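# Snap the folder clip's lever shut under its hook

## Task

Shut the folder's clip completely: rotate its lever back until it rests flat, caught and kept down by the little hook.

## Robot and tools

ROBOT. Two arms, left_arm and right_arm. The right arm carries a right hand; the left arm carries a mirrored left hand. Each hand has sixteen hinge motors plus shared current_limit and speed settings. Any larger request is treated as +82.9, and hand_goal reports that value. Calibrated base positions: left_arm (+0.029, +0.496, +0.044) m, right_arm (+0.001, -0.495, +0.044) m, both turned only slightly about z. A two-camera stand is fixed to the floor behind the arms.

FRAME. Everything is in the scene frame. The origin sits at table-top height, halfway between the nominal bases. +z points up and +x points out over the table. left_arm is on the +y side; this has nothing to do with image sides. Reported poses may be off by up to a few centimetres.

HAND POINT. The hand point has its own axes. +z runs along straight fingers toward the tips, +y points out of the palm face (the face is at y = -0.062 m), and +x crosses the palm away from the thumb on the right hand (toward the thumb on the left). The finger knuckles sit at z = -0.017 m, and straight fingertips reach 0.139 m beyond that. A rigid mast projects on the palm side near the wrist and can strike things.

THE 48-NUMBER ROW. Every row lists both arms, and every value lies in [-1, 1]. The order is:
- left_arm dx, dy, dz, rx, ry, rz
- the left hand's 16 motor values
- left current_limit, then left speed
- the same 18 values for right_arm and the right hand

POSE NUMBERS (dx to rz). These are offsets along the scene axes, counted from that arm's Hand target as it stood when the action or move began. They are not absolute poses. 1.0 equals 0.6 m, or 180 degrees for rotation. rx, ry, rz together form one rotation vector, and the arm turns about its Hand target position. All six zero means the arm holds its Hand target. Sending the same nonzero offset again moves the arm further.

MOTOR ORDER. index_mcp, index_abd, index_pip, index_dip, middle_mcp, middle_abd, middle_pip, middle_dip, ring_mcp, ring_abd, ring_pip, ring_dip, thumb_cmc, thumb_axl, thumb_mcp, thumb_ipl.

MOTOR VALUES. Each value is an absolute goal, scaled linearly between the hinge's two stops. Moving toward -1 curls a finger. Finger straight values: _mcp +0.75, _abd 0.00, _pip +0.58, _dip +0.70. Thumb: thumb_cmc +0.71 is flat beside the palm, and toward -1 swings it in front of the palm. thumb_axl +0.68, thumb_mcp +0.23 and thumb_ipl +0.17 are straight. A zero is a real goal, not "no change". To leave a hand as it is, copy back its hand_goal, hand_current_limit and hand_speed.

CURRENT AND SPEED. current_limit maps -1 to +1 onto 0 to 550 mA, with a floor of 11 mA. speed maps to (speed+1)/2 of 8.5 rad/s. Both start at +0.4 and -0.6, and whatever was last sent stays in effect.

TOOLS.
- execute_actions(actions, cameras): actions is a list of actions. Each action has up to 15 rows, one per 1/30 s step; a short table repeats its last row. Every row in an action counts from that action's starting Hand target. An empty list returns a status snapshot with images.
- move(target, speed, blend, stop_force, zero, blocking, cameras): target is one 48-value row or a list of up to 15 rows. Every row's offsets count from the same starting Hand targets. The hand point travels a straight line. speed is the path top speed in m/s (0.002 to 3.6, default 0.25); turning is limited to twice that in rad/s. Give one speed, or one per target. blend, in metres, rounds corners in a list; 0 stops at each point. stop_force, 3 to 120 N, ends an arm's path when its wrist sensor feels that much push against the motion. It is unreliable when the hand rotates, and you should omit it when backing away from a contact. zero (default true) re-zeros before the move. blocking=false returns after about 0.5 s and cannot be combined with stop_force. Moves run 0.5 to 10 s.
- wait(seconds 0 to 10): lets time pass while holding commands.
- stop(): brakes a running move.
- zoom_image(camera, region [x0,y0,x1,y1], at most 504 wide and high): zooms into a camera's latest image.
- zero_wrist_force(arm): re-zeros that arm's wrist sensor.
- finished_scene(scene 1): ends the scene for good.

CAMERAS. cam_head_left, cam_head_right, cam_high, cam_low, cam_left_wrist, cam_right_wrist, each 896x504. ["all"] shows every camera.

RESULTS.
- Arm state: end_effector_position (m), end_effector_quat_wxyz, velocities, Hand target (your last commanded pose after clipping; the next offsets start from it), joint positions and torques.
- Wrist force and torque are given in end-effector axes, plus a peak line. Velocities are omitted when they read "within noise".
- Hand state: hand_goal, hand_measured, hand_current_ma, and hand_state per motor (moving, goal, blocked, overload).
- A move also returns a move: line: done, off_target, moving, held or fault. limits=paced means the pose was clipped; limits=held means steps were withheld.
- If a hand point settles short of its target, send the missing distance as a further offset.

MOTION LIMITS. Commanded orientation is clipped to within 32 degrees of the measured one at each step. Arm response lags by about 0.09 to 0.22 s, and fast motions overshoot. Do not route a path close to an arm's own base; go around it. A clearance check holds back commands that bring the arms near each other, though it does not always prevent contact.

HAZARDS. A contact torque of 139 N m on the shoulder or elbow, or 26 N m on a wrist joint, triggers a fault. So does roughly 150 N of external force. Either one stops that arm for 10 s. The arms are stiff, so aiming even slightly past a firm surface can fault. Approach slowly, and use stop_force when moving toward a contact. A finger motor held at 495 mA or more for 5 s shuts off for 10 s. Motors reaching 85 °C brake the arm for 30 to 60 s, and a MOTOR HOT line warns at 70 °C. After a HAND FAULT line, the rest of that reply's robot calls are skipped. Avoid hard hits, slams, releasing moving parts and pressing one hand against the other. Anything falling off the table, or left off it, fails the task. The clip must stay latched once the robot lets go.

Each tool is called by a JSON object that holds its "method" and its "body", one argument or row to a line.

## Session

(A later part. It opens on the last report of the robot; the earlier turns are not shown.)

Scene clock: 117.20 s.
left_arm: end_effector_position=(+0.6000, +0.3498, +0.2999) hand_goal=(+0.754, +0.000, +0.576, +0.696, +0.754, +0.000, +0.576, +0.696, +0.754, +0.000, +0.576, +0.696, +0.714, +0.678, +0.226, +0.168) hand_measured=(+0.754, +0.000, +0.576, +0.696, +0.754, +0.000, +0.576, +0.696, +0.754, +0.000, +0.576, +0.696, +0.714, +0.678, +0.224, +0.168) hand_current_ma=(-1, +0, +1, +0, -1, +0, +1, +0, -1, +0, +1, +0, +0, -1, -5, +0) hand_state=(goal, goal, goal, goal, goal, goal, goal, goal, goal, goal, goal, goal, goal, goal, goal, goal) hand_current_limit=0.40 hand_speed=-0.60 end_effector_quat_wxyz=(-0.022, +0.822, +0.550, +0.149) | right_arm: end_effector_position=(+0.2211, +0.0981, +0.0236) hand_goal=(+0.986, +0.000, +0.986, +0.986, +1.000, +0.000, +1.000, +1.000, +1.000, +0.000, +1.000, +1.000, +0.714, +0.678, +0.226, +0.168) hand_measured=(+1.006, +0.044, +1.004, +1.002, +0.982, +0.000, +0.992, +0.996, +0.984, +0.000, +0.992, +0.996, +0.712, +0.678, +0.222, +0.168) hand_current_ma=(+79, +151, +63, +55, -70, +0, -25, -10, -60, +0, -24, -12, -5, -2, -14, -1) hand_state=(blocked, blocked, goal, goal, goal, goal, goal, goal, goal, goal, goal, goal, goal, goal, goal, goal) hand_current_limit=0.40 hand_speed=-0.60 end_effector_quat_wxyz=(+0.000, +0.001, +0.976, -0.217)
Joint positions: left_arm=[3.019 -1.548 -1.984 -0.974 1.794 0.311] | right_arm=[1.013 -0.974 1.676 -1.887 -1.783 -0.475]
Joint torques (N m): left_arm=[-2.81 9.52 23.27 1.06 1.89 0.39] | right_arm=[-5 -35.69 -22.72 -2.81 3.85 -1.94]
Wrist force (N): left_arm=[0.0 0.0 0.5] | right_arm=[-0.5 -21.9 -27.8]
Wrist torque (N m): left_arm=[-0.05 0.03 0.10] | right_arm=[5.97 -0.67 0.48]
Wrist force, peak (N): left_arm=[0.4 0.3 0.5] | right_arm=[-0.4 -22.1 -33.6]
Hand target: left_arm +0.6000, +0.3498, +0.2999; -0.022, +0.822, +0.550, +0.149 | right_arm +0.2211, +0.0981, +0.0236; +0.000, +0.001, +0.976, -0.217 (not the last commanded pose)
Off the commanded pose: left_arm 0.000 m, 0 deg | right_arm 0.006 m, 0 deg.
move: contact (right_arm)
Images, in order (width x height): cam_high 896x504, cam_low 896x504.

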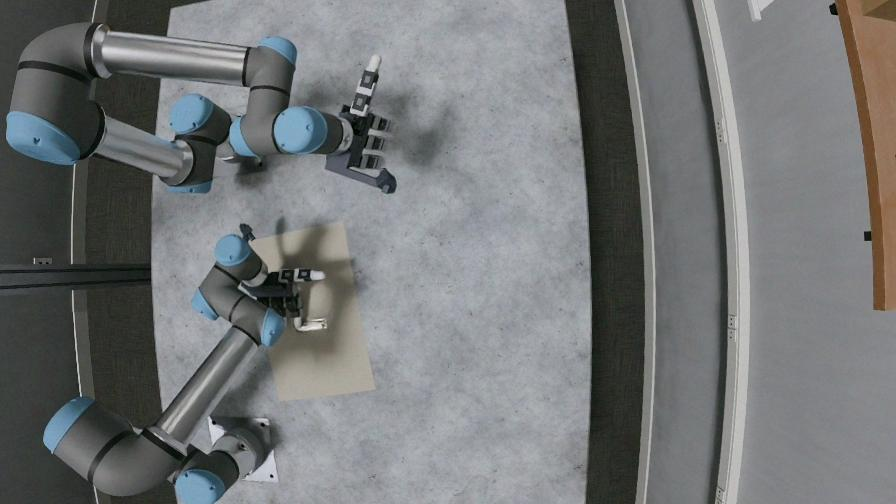

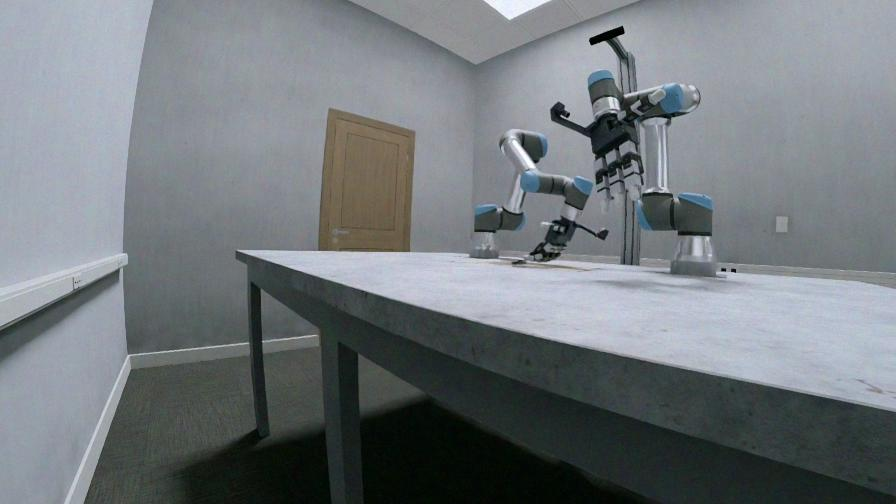

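{"method": "move", "body": {
  "target": [
    [0,0,0,0,0,0,0.754,0,0.576,0.696,0.754,0,0.576,0.696,0.754,0,0.576,0.696,0.714,0.678,0.226,0.168,0.4,-0.6,-0.005,0.005,0.05,0,0,0,0.986,0,0.986,0.986,1.0,0,1.0,1.0,1.0,0,1.0,1.0,0.714,0.678,0.226,0.168,0.4,-0.6],
    [0,0,0,0,0,0,0.754,0,0.576,0.696,0.754,0,0.576,0.696,0.754,0,0.576,0.696,0.714,0.678,0.226,0.168,0.4,-0.6,0.03,0.015,0.18,0,0,0,0.986,0,0.986,0.986,0.97,0,0.95,0.95,0.97,0,0.95,0.95,0.714,0.678,0.226,0.168,0.4,-0.6]
  ],
  "speed": 0.1,
  "blend": 0.01,
  "cameras": ["cam_right_wrist", "cam_head_left", "cam_low", "cam_high"]
}}

{"method": "zoom_image", "body": {
  "camera": "cam_low",
  "region": [490, 220, 560, 280]
}}

{"method": "zoom_image", "body": {
  "camera": "cam_high",
  "region": [270, 280, 350, 350]
}}

{"method": "zoom_image", "body": {
  "camera": "cam_right_wrist",
  "region": [380, 90, 500, 200]
}}

Scene clock: 120.00 s.
left_arm: end_effector_position=(+0.6000, +0.3498, +0.2999) hand_goal=(+0.754, +0.000, +0.576, +0.696, +0.754, +0.000, +0.576, +0.696, +0.754, +0.000, +0.576, +0.696, +0.714, +0.678, +0.226, +0.168) hand_measured=(+0.754, +0.000, +0.576, +0.696, +0.754, +0.000, +0.576, +0.696, +0.754, +0.000, +0.576, +0.696, +0.714, +0.678, +0.224, +0.168) hand_current_ma=(-1, +0, +1, +0, -1, +0, +1, +0, -1, +0, +1, +0, +0, -1, -5, +0) hand_state=(goal, goal, goal, goal, goal, goal, goal, goal, goal, goal, goal, goal, goal, goal, goal, goal) hand_current_limit=0.40 hand_speed=-0.60 end_effector_quat_wxyz=(-0.022, +0.822, +0.550, +0.149) | right_arm: end_effector_position=(+0.2392, +0.1071, +0.1317) hand_goal=(+0.986, +0.000, +0.986, +0.986, +0.970, +0.000, +0.950, +0.950, +0.970, +0.000, +0.950, +0.950, +0.714, +0.678, +0.226, +0.168) hand_measured=(+0.980, +0.004, +0.986, +0.988, +0.964, +0.000, +0.950, +0.952, +0.964, +0.000, +0.950, +0.952, +0.712, +0.678, +0.222, +0.168) hand_current_ma=(-20, +9, +0, +8, -20, +0, +0, +6, -17, +0, +0, +8, -6, -2, -14, -1) hand_state=(goal, goal, goal, goal, goal, goal, goal, goal, goal, goal, goal, goal, goal, goal, goal, goal) hand_current_limit=0.40 hand_speed=-0.60 end_effector_quat_wxyz=(+0.000, +0.001, +0.976, -0.217)
Joint positions: left_arm=[3.019 -1.548 -1.984 -0.974 1.794 0.311] | right_arm=[0.996 -1.084 1.53 -1.635 -1.789 -0.492]
Joint torques (N m): left_arm=[-3.43 8.41 24.85 0.68 1.82 0.4] | right_arm=[8.06 -32.43 -14.33 0.73 1.75 1.52]
Wrist force (N): left_arm=[0.0 0.1 0.4] | right_arm=[-0.1 0.4 1.5]
Wrist torque (N m): left_arm=[-0.02 0.03 0.10] | right_arm=[-0.11 -0.02 0.06]
Wrist force, peak (N): left_arm=[-0.1 0.3 0.7] | right_arm=[-0.6 -21.8 -28.2]
Hand target: left_arm +0.6000, +0.3498, +0.2999; -0.022, +0.822, +0.550, +0.149 | right_arm +0.2391, +0.1071, +0.1316; +0.000, +0.001, +0.976, -0.217
Off the commanded pose: left_arm 0.000 m, 0 deg | right_arm 0.000 m, 0 deg.
move: done
Images, in order (width x height): cam_head_left 896x504, cam_high 896x504, cam_low 896x504, cam_right_wrist 896x504.

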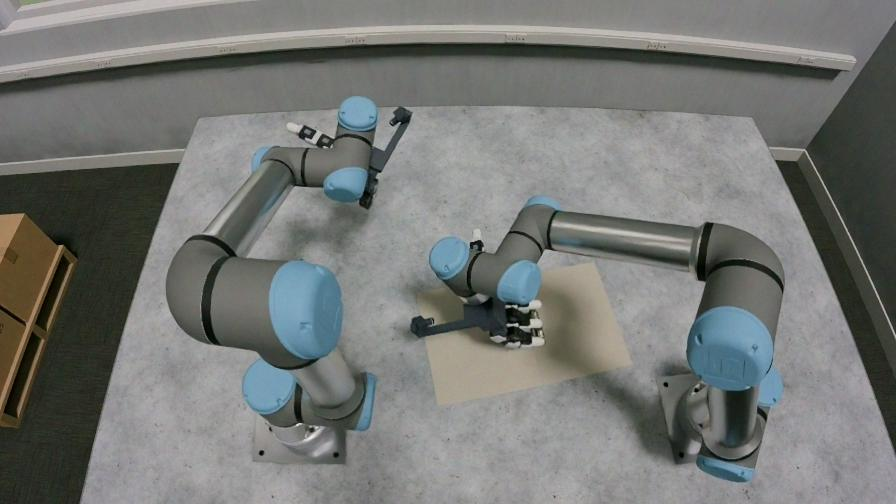

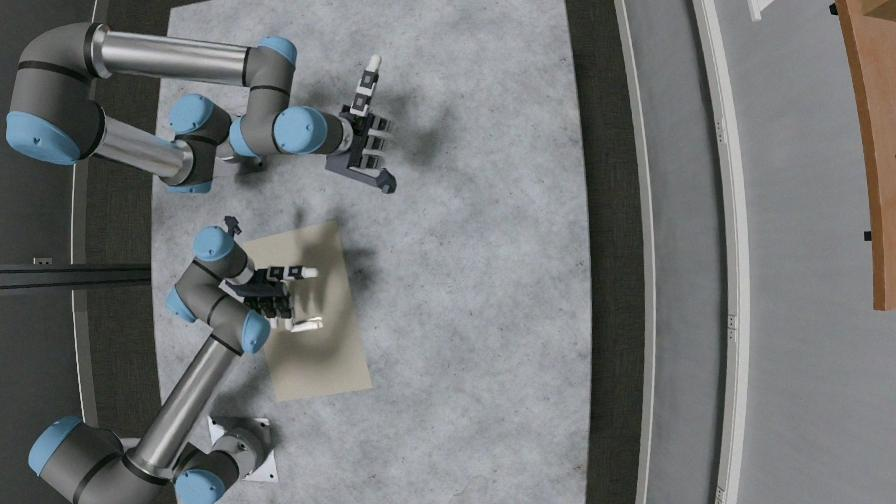

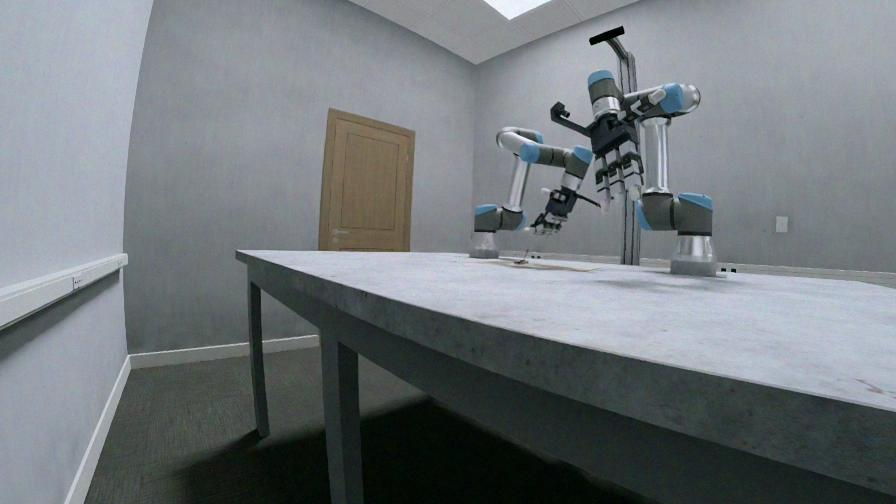

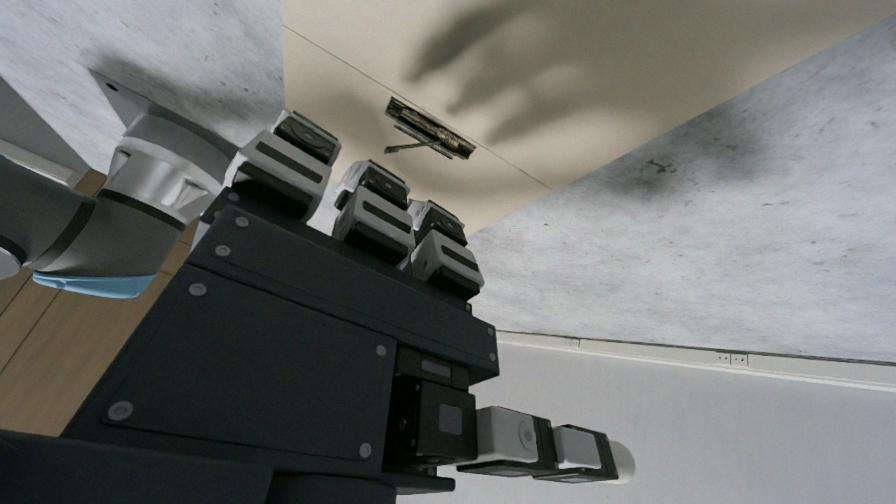

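Scaled by 7.200 from the camera's 896x504 image, which has a finer 1280x720 frame.

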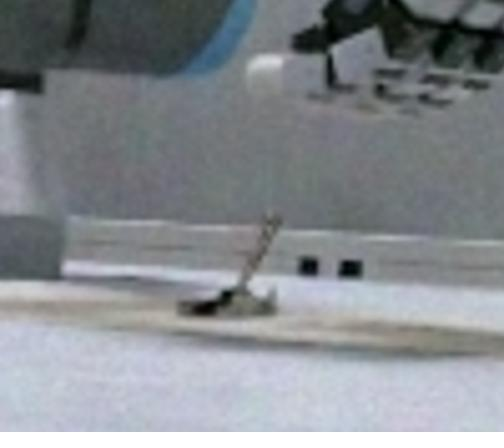

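Scaled by 6.300 from the camera's 896x504 image, which has a finer 1280x720 frame.

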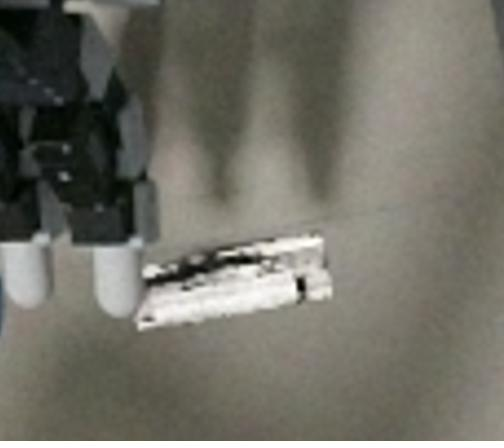

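Scaled by 4.200 from the camera's 896x504 image, which has a finer 1280x720 frame.

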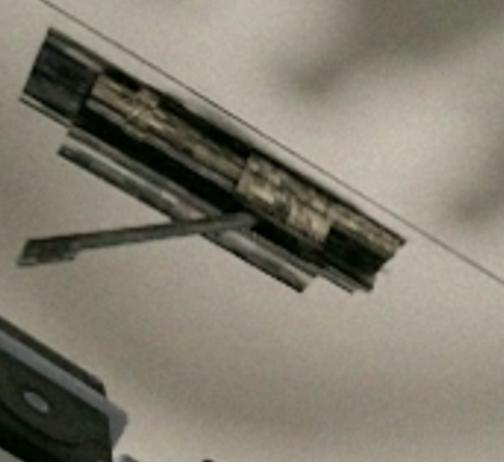

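{"method": "move", "body": {
  "target": [
    [0,0,0,0,0,0,0.754,0,0.576,0.696,0.754,0,0.576,0.696,0.754,0,0.576,0.696,0.714,0.678,0.226,0.168,0.4,-0.6,-0.0362,-0.0268,-0.0827,0,0,0,0.986,0,0.986,0.986,1.0,0,1.0,1.0,1.0,0,1.0,1.0,0.714,0.678,0.226,0.168,0.4,-0.6]
  ],
  "speed": 0.1,
  "stop_force": 12,
  "cameras": ["cam_right_wrist", "cam_low", "cam_high", "cam_head_right"]
}}

{"method": "zoom_image", "body": {
  "camera": "cam_low",
  "region": [490, 220, 560, 280]
}}

{"method": "zoom_image", "body": {
  "camera": "cam_high",
  "region": [270, 280, 350, 350]
}}

{"method": "zoom_image", "body": {
  "camera": "cam_right_wrist",
  "region": [380, 90, 500, 220]
}}

Scene clock: 131.73 s.
left_arm: end_effector_position=(+0.6000, +0.3498, +0.2999) hand_goal=(+0.754, +0.000, +0.576, +0.696, +0.754, +0.000, +0.576, +0.696, +0.754, +0.000, +0.576, +0.696, +0.714, +0.678, +0.226, +0.168) hand_measured=(+0.754, +0.000, +0.576, +0.696, +0.754, +0.000, +0.576, +0.696, +0.754, +0.000, +0.576, +0.696, +0.714, +0.678, +0.224, +0.168) hand_current_ma=(-1, +0, +1, +0, -1, +0, +1, +0, -1, +0, +1, +0, +0, -1, -5, +0) hand_state=(goal, goal, goal, goal, goal, goal, goal, goal, goal, goal, goal, goal, goal, goal, goal, goal) hand_current_limit=0.40 hand_speed=-0.60 end_effector_quat_wxyz=(-0.022, +0.822, +0.550, +0.149) | right_arm: end_effector_position=(+0.2174, +0.0910, +0.0820) hand_goal=(+0.986, +0.000, +0.986, +0.986, +1.000, +0.000, +1.000, +1.000, +1.000, +0.000, +1.000, +1.000, +0.714, +0.678, +0.226, +0.168) hand_measured=(+0.980, +0.004, +0.986, +0.988, +0.982, +0.000, +0.992, +0.996, +0.984, +0.000, +0.992, +0.996, +0.712, +0.678, +0.222, +0.168) hand_current_ma=(-21, +9, +0, +8, -66, +0, -25, -10, -57, +0, -24, -12, -6, -2, -14, -1) hand_state=(goal, goal, goal, goal, goal, goal, goal, goal, goal, goal, goal, goal, goal, goal, goal, goal) hand_current_limit=0.40 hand_speed=-0.60 end_effector_quat_wxyz=(+0.000, +0.001, +0.976, -0.217)
Joint positions: left_arm=[3.019 -1.548 -1.984 -0.974 1.794 0.311] | right_arm=[1.013 -1.072 1.657 -1.77 -1.783 -0.476]
Joint torques (N m): left_arm=[-2.91 10.51 24.91 1.07 1.87 0.48] | right_arm=[-9.03 -48.75 -13.88 -3.69 -2.14 -1.75]
Wrist force (N): left_arm=[-0.1 0.0 0.4] | right_arm=[-0.1 0.8 1.4]
Wrist torque (N m): left_arm=[-0.03 0.04 0.10] | right_arm=[-0.04 0.00 -0.03]
Wrist force, peak (N): left_arm=[0.1 -0.1 0.7] | right_arm=[0.0 1.0 2.6]
Hand target: left_arm +0.6000, +0.3498, +0.2999; -0.022, +0.822, +0.550, +0.149 | right_arm +0.2174, +0.0910, +0.0820; +0.000, +0.001, +0.976, -0.217
Off the commanded pose: left_arm 0.000 m, 0 deg | right_arm 0.000 m, 0 deg.
move: done
Images, in order (width x height): cam_head_right 896x504, cam_high 896x504, cam_low 896x504, cam_right_wrist 896x504.

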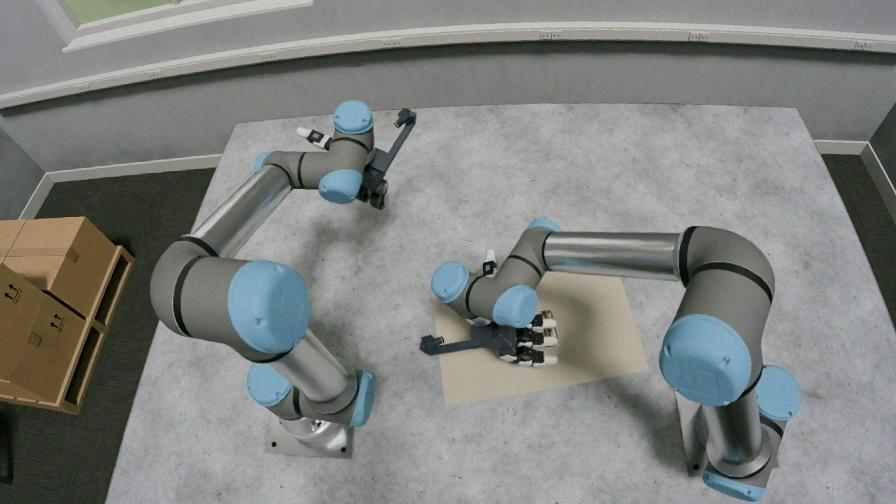

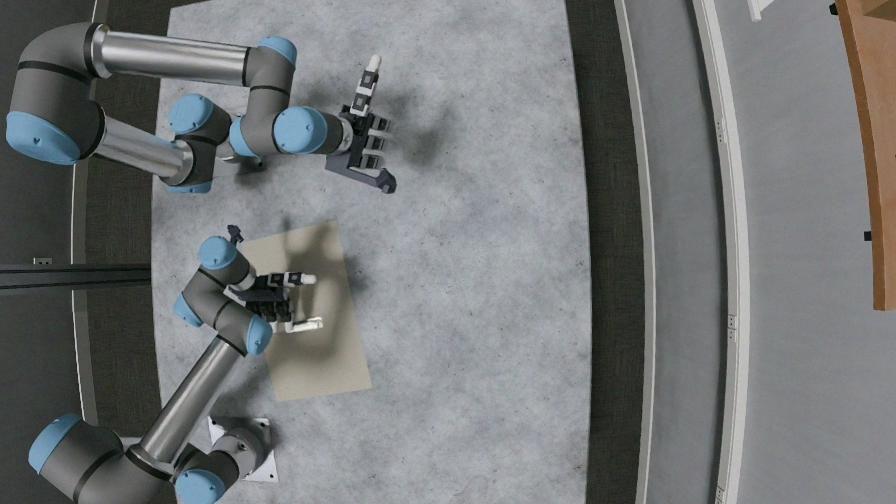

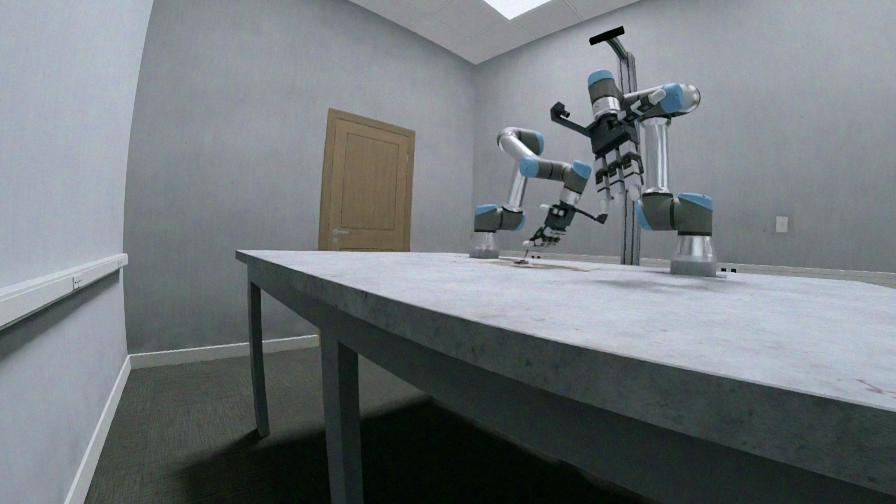

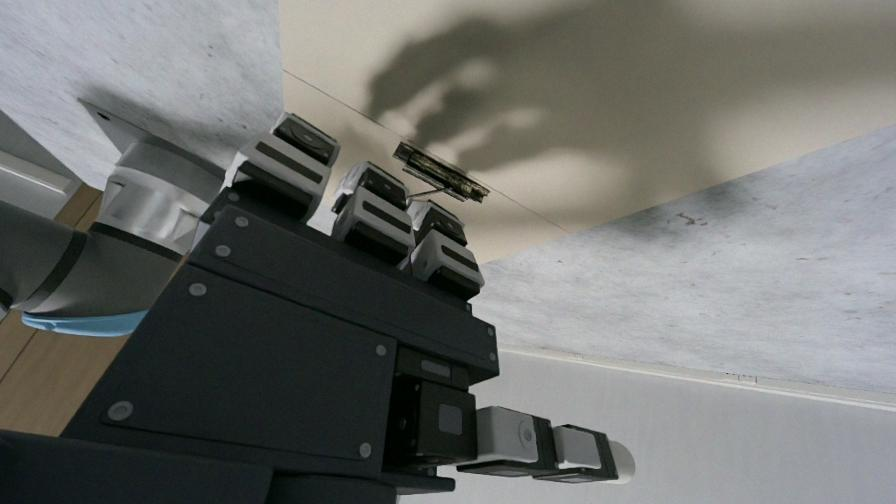

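Scaled by 7.200 from the camera's 896x504 image, which has a finer 1280x720 frame.

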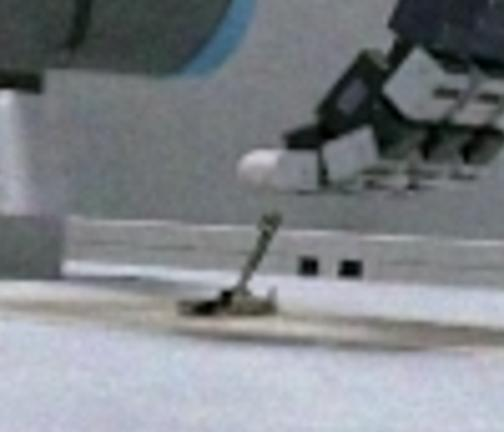

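Scaled by 6.300 from the camera's 896x504 image, which has a finer 1280x720 frame.

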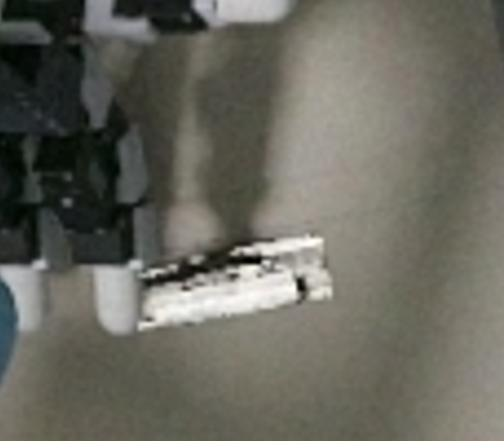

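Scaled by 3.877 from the camera's 896x504 image, which has a finer 1280x720 frame.

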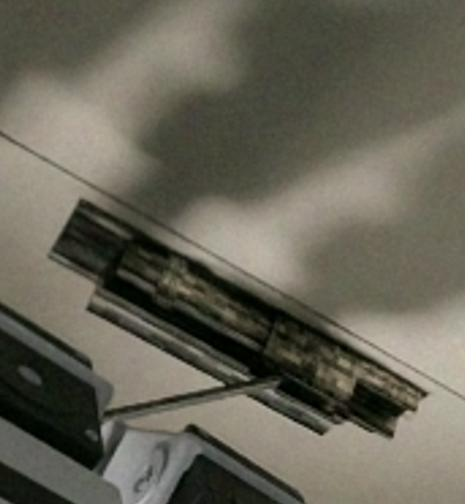

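{"method": "move", "body": {
  "target": [
    [0,0,0,0,0,0,0.754,0,0.576,0.696,0.754,0,0.576,0.696,0.754,0,0.576,0.696,0.714,0.678,0.226,0.168,0.4,-0.6,0.0167,0,0,0,0,0,0.986,0,0.986,0.986,1.0,0,1.0,1.0,1.0,0,1.0,1.0,0.714,0.678,0.226,0.168,0.4,-0.6],
    [0,0,0,0,0,0,0.754,0,0.576,0.696,0.754,0,0.576,0.696,0.754,0,0.576,0.696,0.714,0.678,0.226,0.168,0.4,-0.6,0.0167,0,-0.03,0,0,0,0.986,0,0.986,0.986,1.0,0,1.0,1.0,1.0,0,1.0,1.0,0.714,0.678,0.226,0.168,0.4,-0.6]
  ],
  "speed": 0.05,
  "stop_force": 8,
  "cameras": ["cam_right_wrist", "cam_low", "cam_high", "cam_head_right"]
}}

{"method": "zoom_image", "body": {
  "camera": "cam_low",
  "region": [490, 220, 560, 280]
}}

{"method": "zoom_image", "body": {
  "camera": "cam_high",
  "region": [270, 280, 350, 350]
}}

{"method": "zoom_image", "body": {
  "camera": "cam_head_right",
  "region": [500, 290, 580, 370]
}}

Scene clock: 136.67 s.
left_arm: end_effector_position=(+0.6000, +0.3498, +0.2999) hand_goal=(+0.754, +0.000, +0.576, +0.696, +0.754, +0.000, +0.576, +0.696, +0.754, +0.000, +0.576, +0.696, +0.714, +0.678, +0.226, +0.168) hand_measured=(+0.754, +0.000, +0.576, +0.696, +0.754, +0.000, +0.576, +0.696, +0.754, +0.000, +0.576, +0.696, +0.714, +0.678, +0.224, +0.168) hand_current_ma=(-1, +0, +1, +0, -1, +0, +1, +0, -1, +0, +1, +0, +0, -1, -5, +0) hand_state=(goal, goal, goal, goal, goal, goal, goal, goal, goal, goal, goal, goal, goal, goal, goal, goal) hand_current_limit=0.40 hand_speed=-0.60 end_effector_quat_wxyz=(-0.022, +0.822, +0.550, +0.149) | right_arm: end_effector_position=(+0.2274, +0.0910, +0.0640) hand_goal=(+0.986, +0.000, +0.986, +0.986, +1.000, +0.000, +1.000, +1.000, +1.000, +0.000, +1.000, +1.000, +0.714, +0.678, +0.226, +0.168) hand_measured=(+0.980, +0.004, +0.986, +0.988, +0.982, +0.000, +0.992, +0.996, +0.984, +0.000, +0.992, +0.996, +0.712, +0.678, +0.222, +0.168) hand_current_ma=(-21, +9, +0, +8, -66, +0, -25, -10, -57, +0, -24, -12, -6, -2, -14, -1) hand_state=(goal, goal, goal, goal, goal, goal, goal, goal, goal, goal, goal, goal, goal, goal, goal, goal) hand_current_limit=0.40 hand_speed=-0.60 end_effector_quat_wxyz=(+0.000, +0.001, +0.976, -0.217)
Joint positions: left_arm=[3.019 -1.548 -1.984 -0.974 1.794 0.311] | right_arm=[0.999 -1.042 1.663 -1.81 -1.788 -0.489]
Joint torques (N m): left_arm=[-2.01 10.23 24.61 0.83 1.81 0.33] | right_arm=[8.77 -49.69 -29.38 0.99 1.79 0.91]
Wrist force (N): left_arm=[-0.2 -0.2 0.5] | right_arm=[-0.4 0.6 1.5]
Wrist torque (N m): left_arm=[-0.07 0.06 0.09] | right_arm=[-0.08 0.03 -0.03]
Wrist force, peak (N): left_arm=[0.0 0.4 0.6] | right_arm=[-0.3 0.7 2.2]
Hand target: left_arm +0.6000, +0.3498, +0.2999; -0.022, +0.822, +0.550, +0.149 | right_arm +0.2274, +0.0910, +0.0640; +0.000, +0.001, +0.976, -0.217
Off the commanded pose: left_arm 0.000 m, 0 deg | right_arm 0.000 m, 0 deg.
move: done
Images, in order (width x height): cam_head_right 896x504, cam_high 896x504, cam_low 896x504, cam_right_wrist 896x504.

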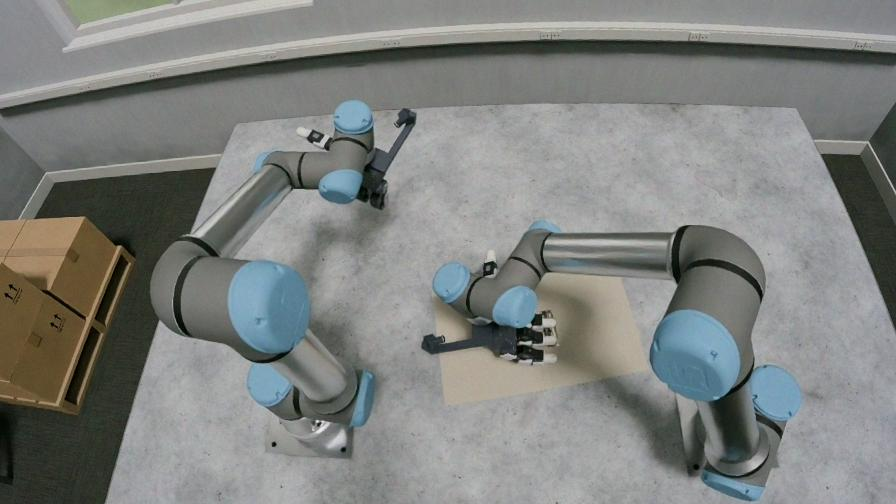

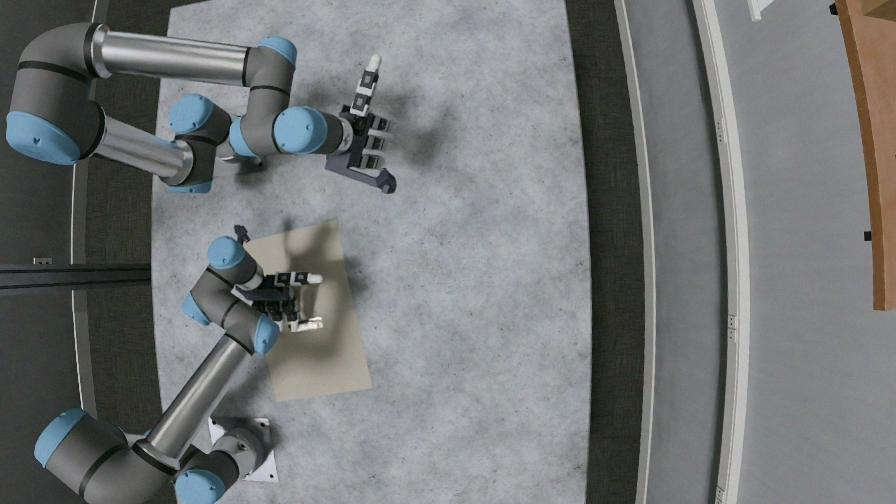

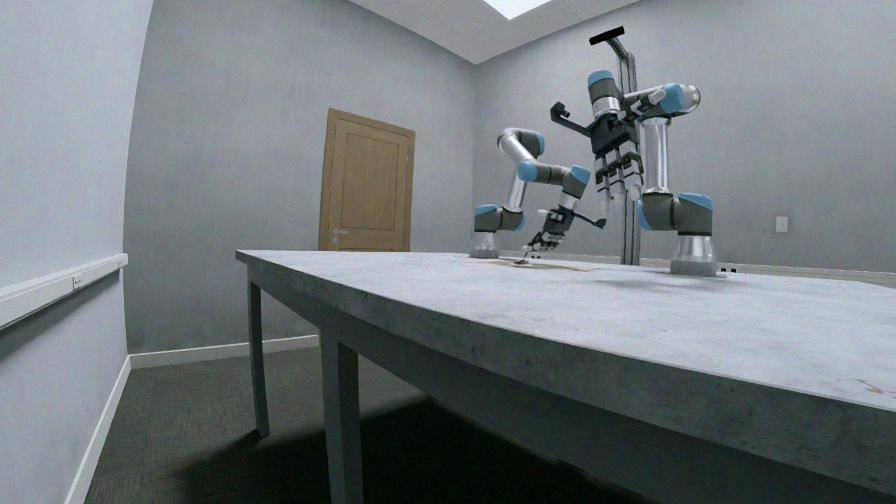

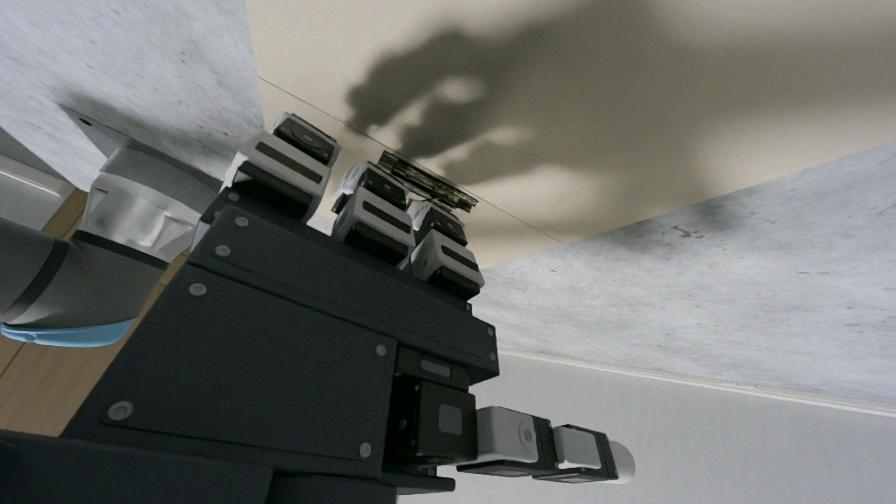

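Scaled by 7.200 from the camera's 896x504 image, which has a finer 1280x720 frame.

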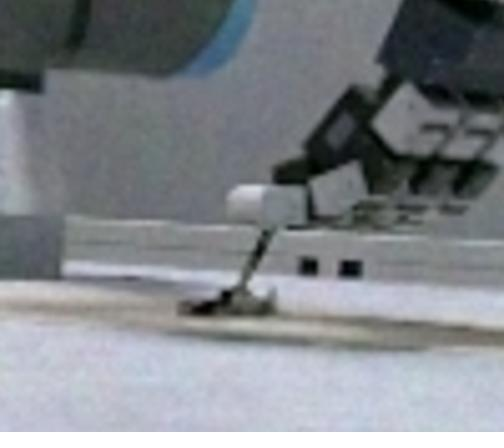

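Scaled by 6.300 from the camera's 896x504 image, which has a finer 1280x720 frame.

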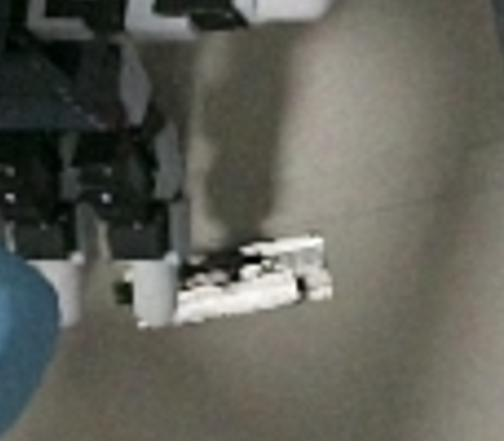

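Scaled by 6.300 from the camera's 896x504 image, which has a finer 1280x720 frame.

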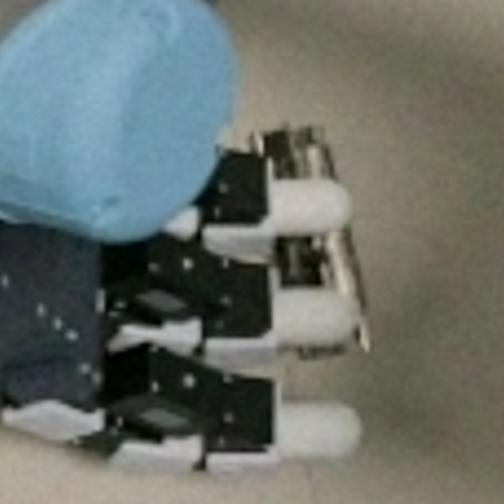

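{"method": "move", "body": {
  "target": [
    [0,0,0,0,0,0,0.754,0,0.576,0.696,0.754,0,0.576,0.696,0.754,0,0.576,0.696,0.714,0.678,0.226,0.168,0.4,-0.6,-0.015,0,0.005,0,0,0,0.986,0,0.986,0.986,1.0,0,1.0,1.0,1.0,0,1.0,1.0,0.714,0.678,0.226,0.168,0.4,-0.6],
    [0,0,0,0,0,0,0.754,0,0.576,0.696,0.754,0,0.576,0.696,0.754,0,0.576,0.696,0.714,0.678,0.226,0.168,0.4,-0.6,-0.0273,-0.0008,-0.0108,0,0,0,0.986,0,0.986,0.986,1.0,0,1.0,1.0,1.0,0,1.0,1.0,0.714,0.678,0.226,0.168,0.4,-0.6],
    [0,0,0,0,0,0,0.754,0,0.576,0.696,0.754,0,0.576,0.696,0.754,0,0.576,0.696,0.714,0.678,0.226,0.168,0.4,-0.6,-0.0395,-0.0017,-0.0242,0,0,0,0.986,0,0.986,0.986,1.0,0,1.0,1.0,1.0,0,1.0,1.0,0.714,0.678,0.226,0.168,0.4,-0.6]
  ],
  "speed": 0.04,
  "blend": 0.003,
  "stop_force": 15,
  "cameras": ["cam_low", "cam_high", "cam_head_right"]
}}

{"method": "zoom_image", "body": {
  "camera": "cam_low",
  "region": [490, 220, 560, 280]
}}

{"method": "zoom_image", "body": {
  "camera": "cam_high",
  "region": [270, 280, 350, 350]
}}

{"method": "zoom_image", "body": {
  "camera": "cam_head_right",
  "region": [500, 290, 580, 370]
}}

Scene clock: 140.33 s.
left_arm: end_effector_position=(+0.6000, +0.3498, +0.2999) hand_goal=(+0.754, +0.000, +0.576, +0.696, +0.754, +0.000, +0.576, +0.696, +0.754, +0.000, +0.576, +0.696, +0.714, +0.678, +0.226, +0.168) hand_measured=(+0.754, +0.000, +0.576, +0.696, +0.754, +0.000, +0.576, +0.696, +0.754, +0.000, +0.576, +0.696, +0.714, +0.678, +0.224, +0.168) hand_current_ma=(-1, +0, +1, +0, -1, +0, +1, +0, -1, +0, +1, +0, +0, -1, -5, +0) hand_state=(goal, goal, goal, goal, goal, goal, goal, goal, goal, goal, goal, goal, goal, goal, goal, goal) hand_current_limit=0.40 hand_speed=-0.60 end_effector_quat_wxyz=(-0.022, +0.822, +0.550, +0.149) | right_arm: end_effector_position=(+0.2037, +0.0900, +0.0495) hand_goal=(+0.986, +0.000, +0.986, +0.986, +1.000, +0.000, +1.000, +1.000, +1.000, +0.000, +1.000, +1.000, +0.714, +0.678, +0.226, +0.168) hand_measured=(+1.000, +0.018, +0.998, +1.000, +0.982, +0.000, +0.992, +0.996, +0.984, +0.000, +0.992, +0.996, +0.712, +0.678, +0.222, +0.168) hand_current_ma=(+49, +54, +45, +46, -66, +0, -25, -10, -57, +0, -24, -12, -6, -2, -14, -1) hand_state=(goal, goal, goal, goal, goal, goal, goal, goal, goal, goal, goal, goal, goal, goal, goal, goal) hand_current_limit=0.40 hand_speed=-0.60 end_effector_quat_wxyz=(+0.000, +0.001, +0.976, -0.217)
Joint positions: left_arm=[3.019 -1.548 -1.984 -0.974 1.794 0.311] | right_arm=[1.031 -1.038 1.7 -1.844 -1.776 -0.458]
Joint torques (N m): left_arm=[-3.08 9.66 24.04 0.93 1.87 0.46] | right_arm=[-8.89 -48.5 -28.26 0.96 -1.74 -1.7]
Wrist force (N): left_arm=[-0.1 0.1 0.4] | right_arm=[-0.4 -0.1 0.6]
Wrist torque (N m): left_arm=[-0.02 0.05 0.09] | right_arm=[0.14 -0.06 -0.05]
Wrist force, peak (N): left_arm=[0.1 0.1 0.7] | right_arm=[-1.6 -0.9 -1.3]
Hand target: left_arm +0.6000, +0.3498, +0.2999; -0.022, +0.822, +0.550, +0.149 | right_arm +0.2037, +0.0900, +0.0495; +0.000, +0.001, +0.976, -0.217
Off the commanded pose: left_arm 0.000 m, 0 deg | right_arm 0.000 m, 0 deg.
move: done
Images, in order (width x height): cam_head_right 896x504, cam_high 896x504, cam_low 896x504.

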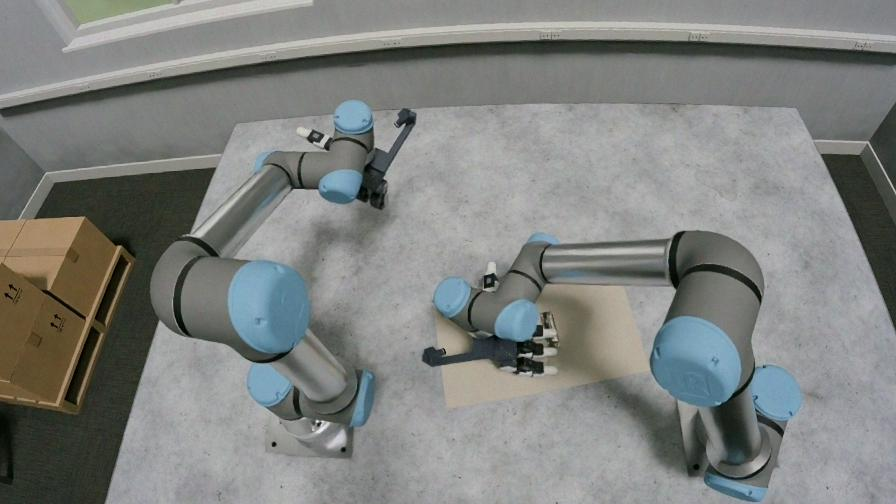

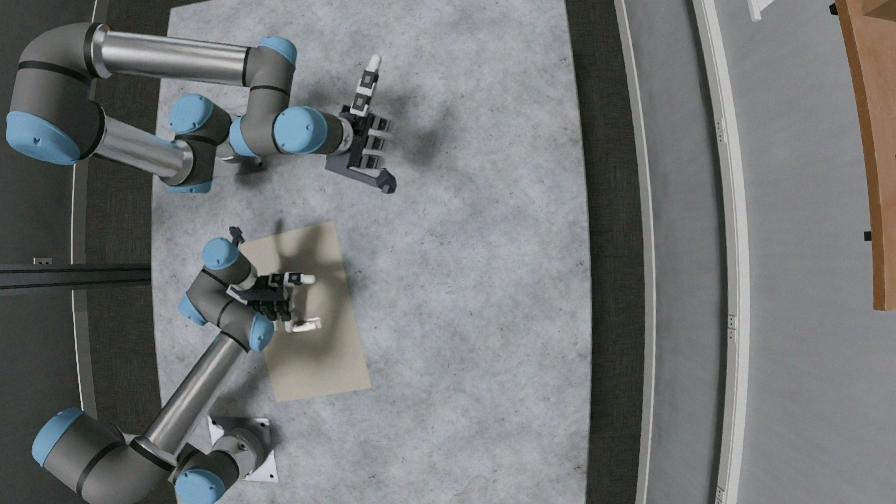

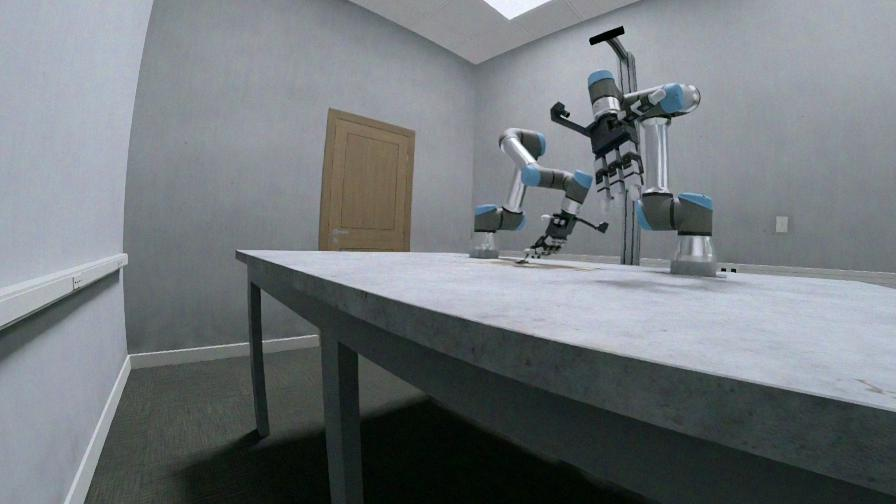

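Scaled by 7.200 from the camera's 896x504 image, which has a finer 1280x720 frame.

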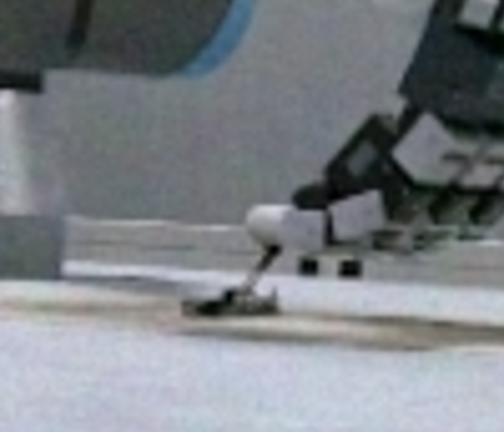

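Scaled by 6.300 from the camera's 896x504 image, which has a finer 1280x720 frame.

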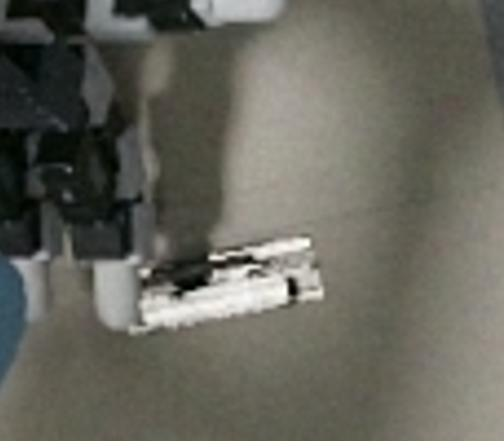

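Scaled by 6.300 from the camera's 896x504 image, which has a finer 1280x720 frame.

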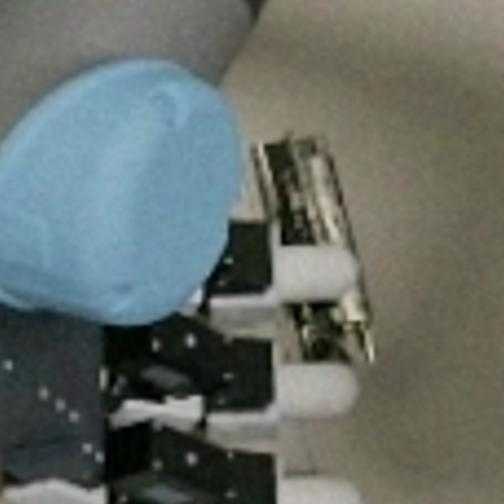

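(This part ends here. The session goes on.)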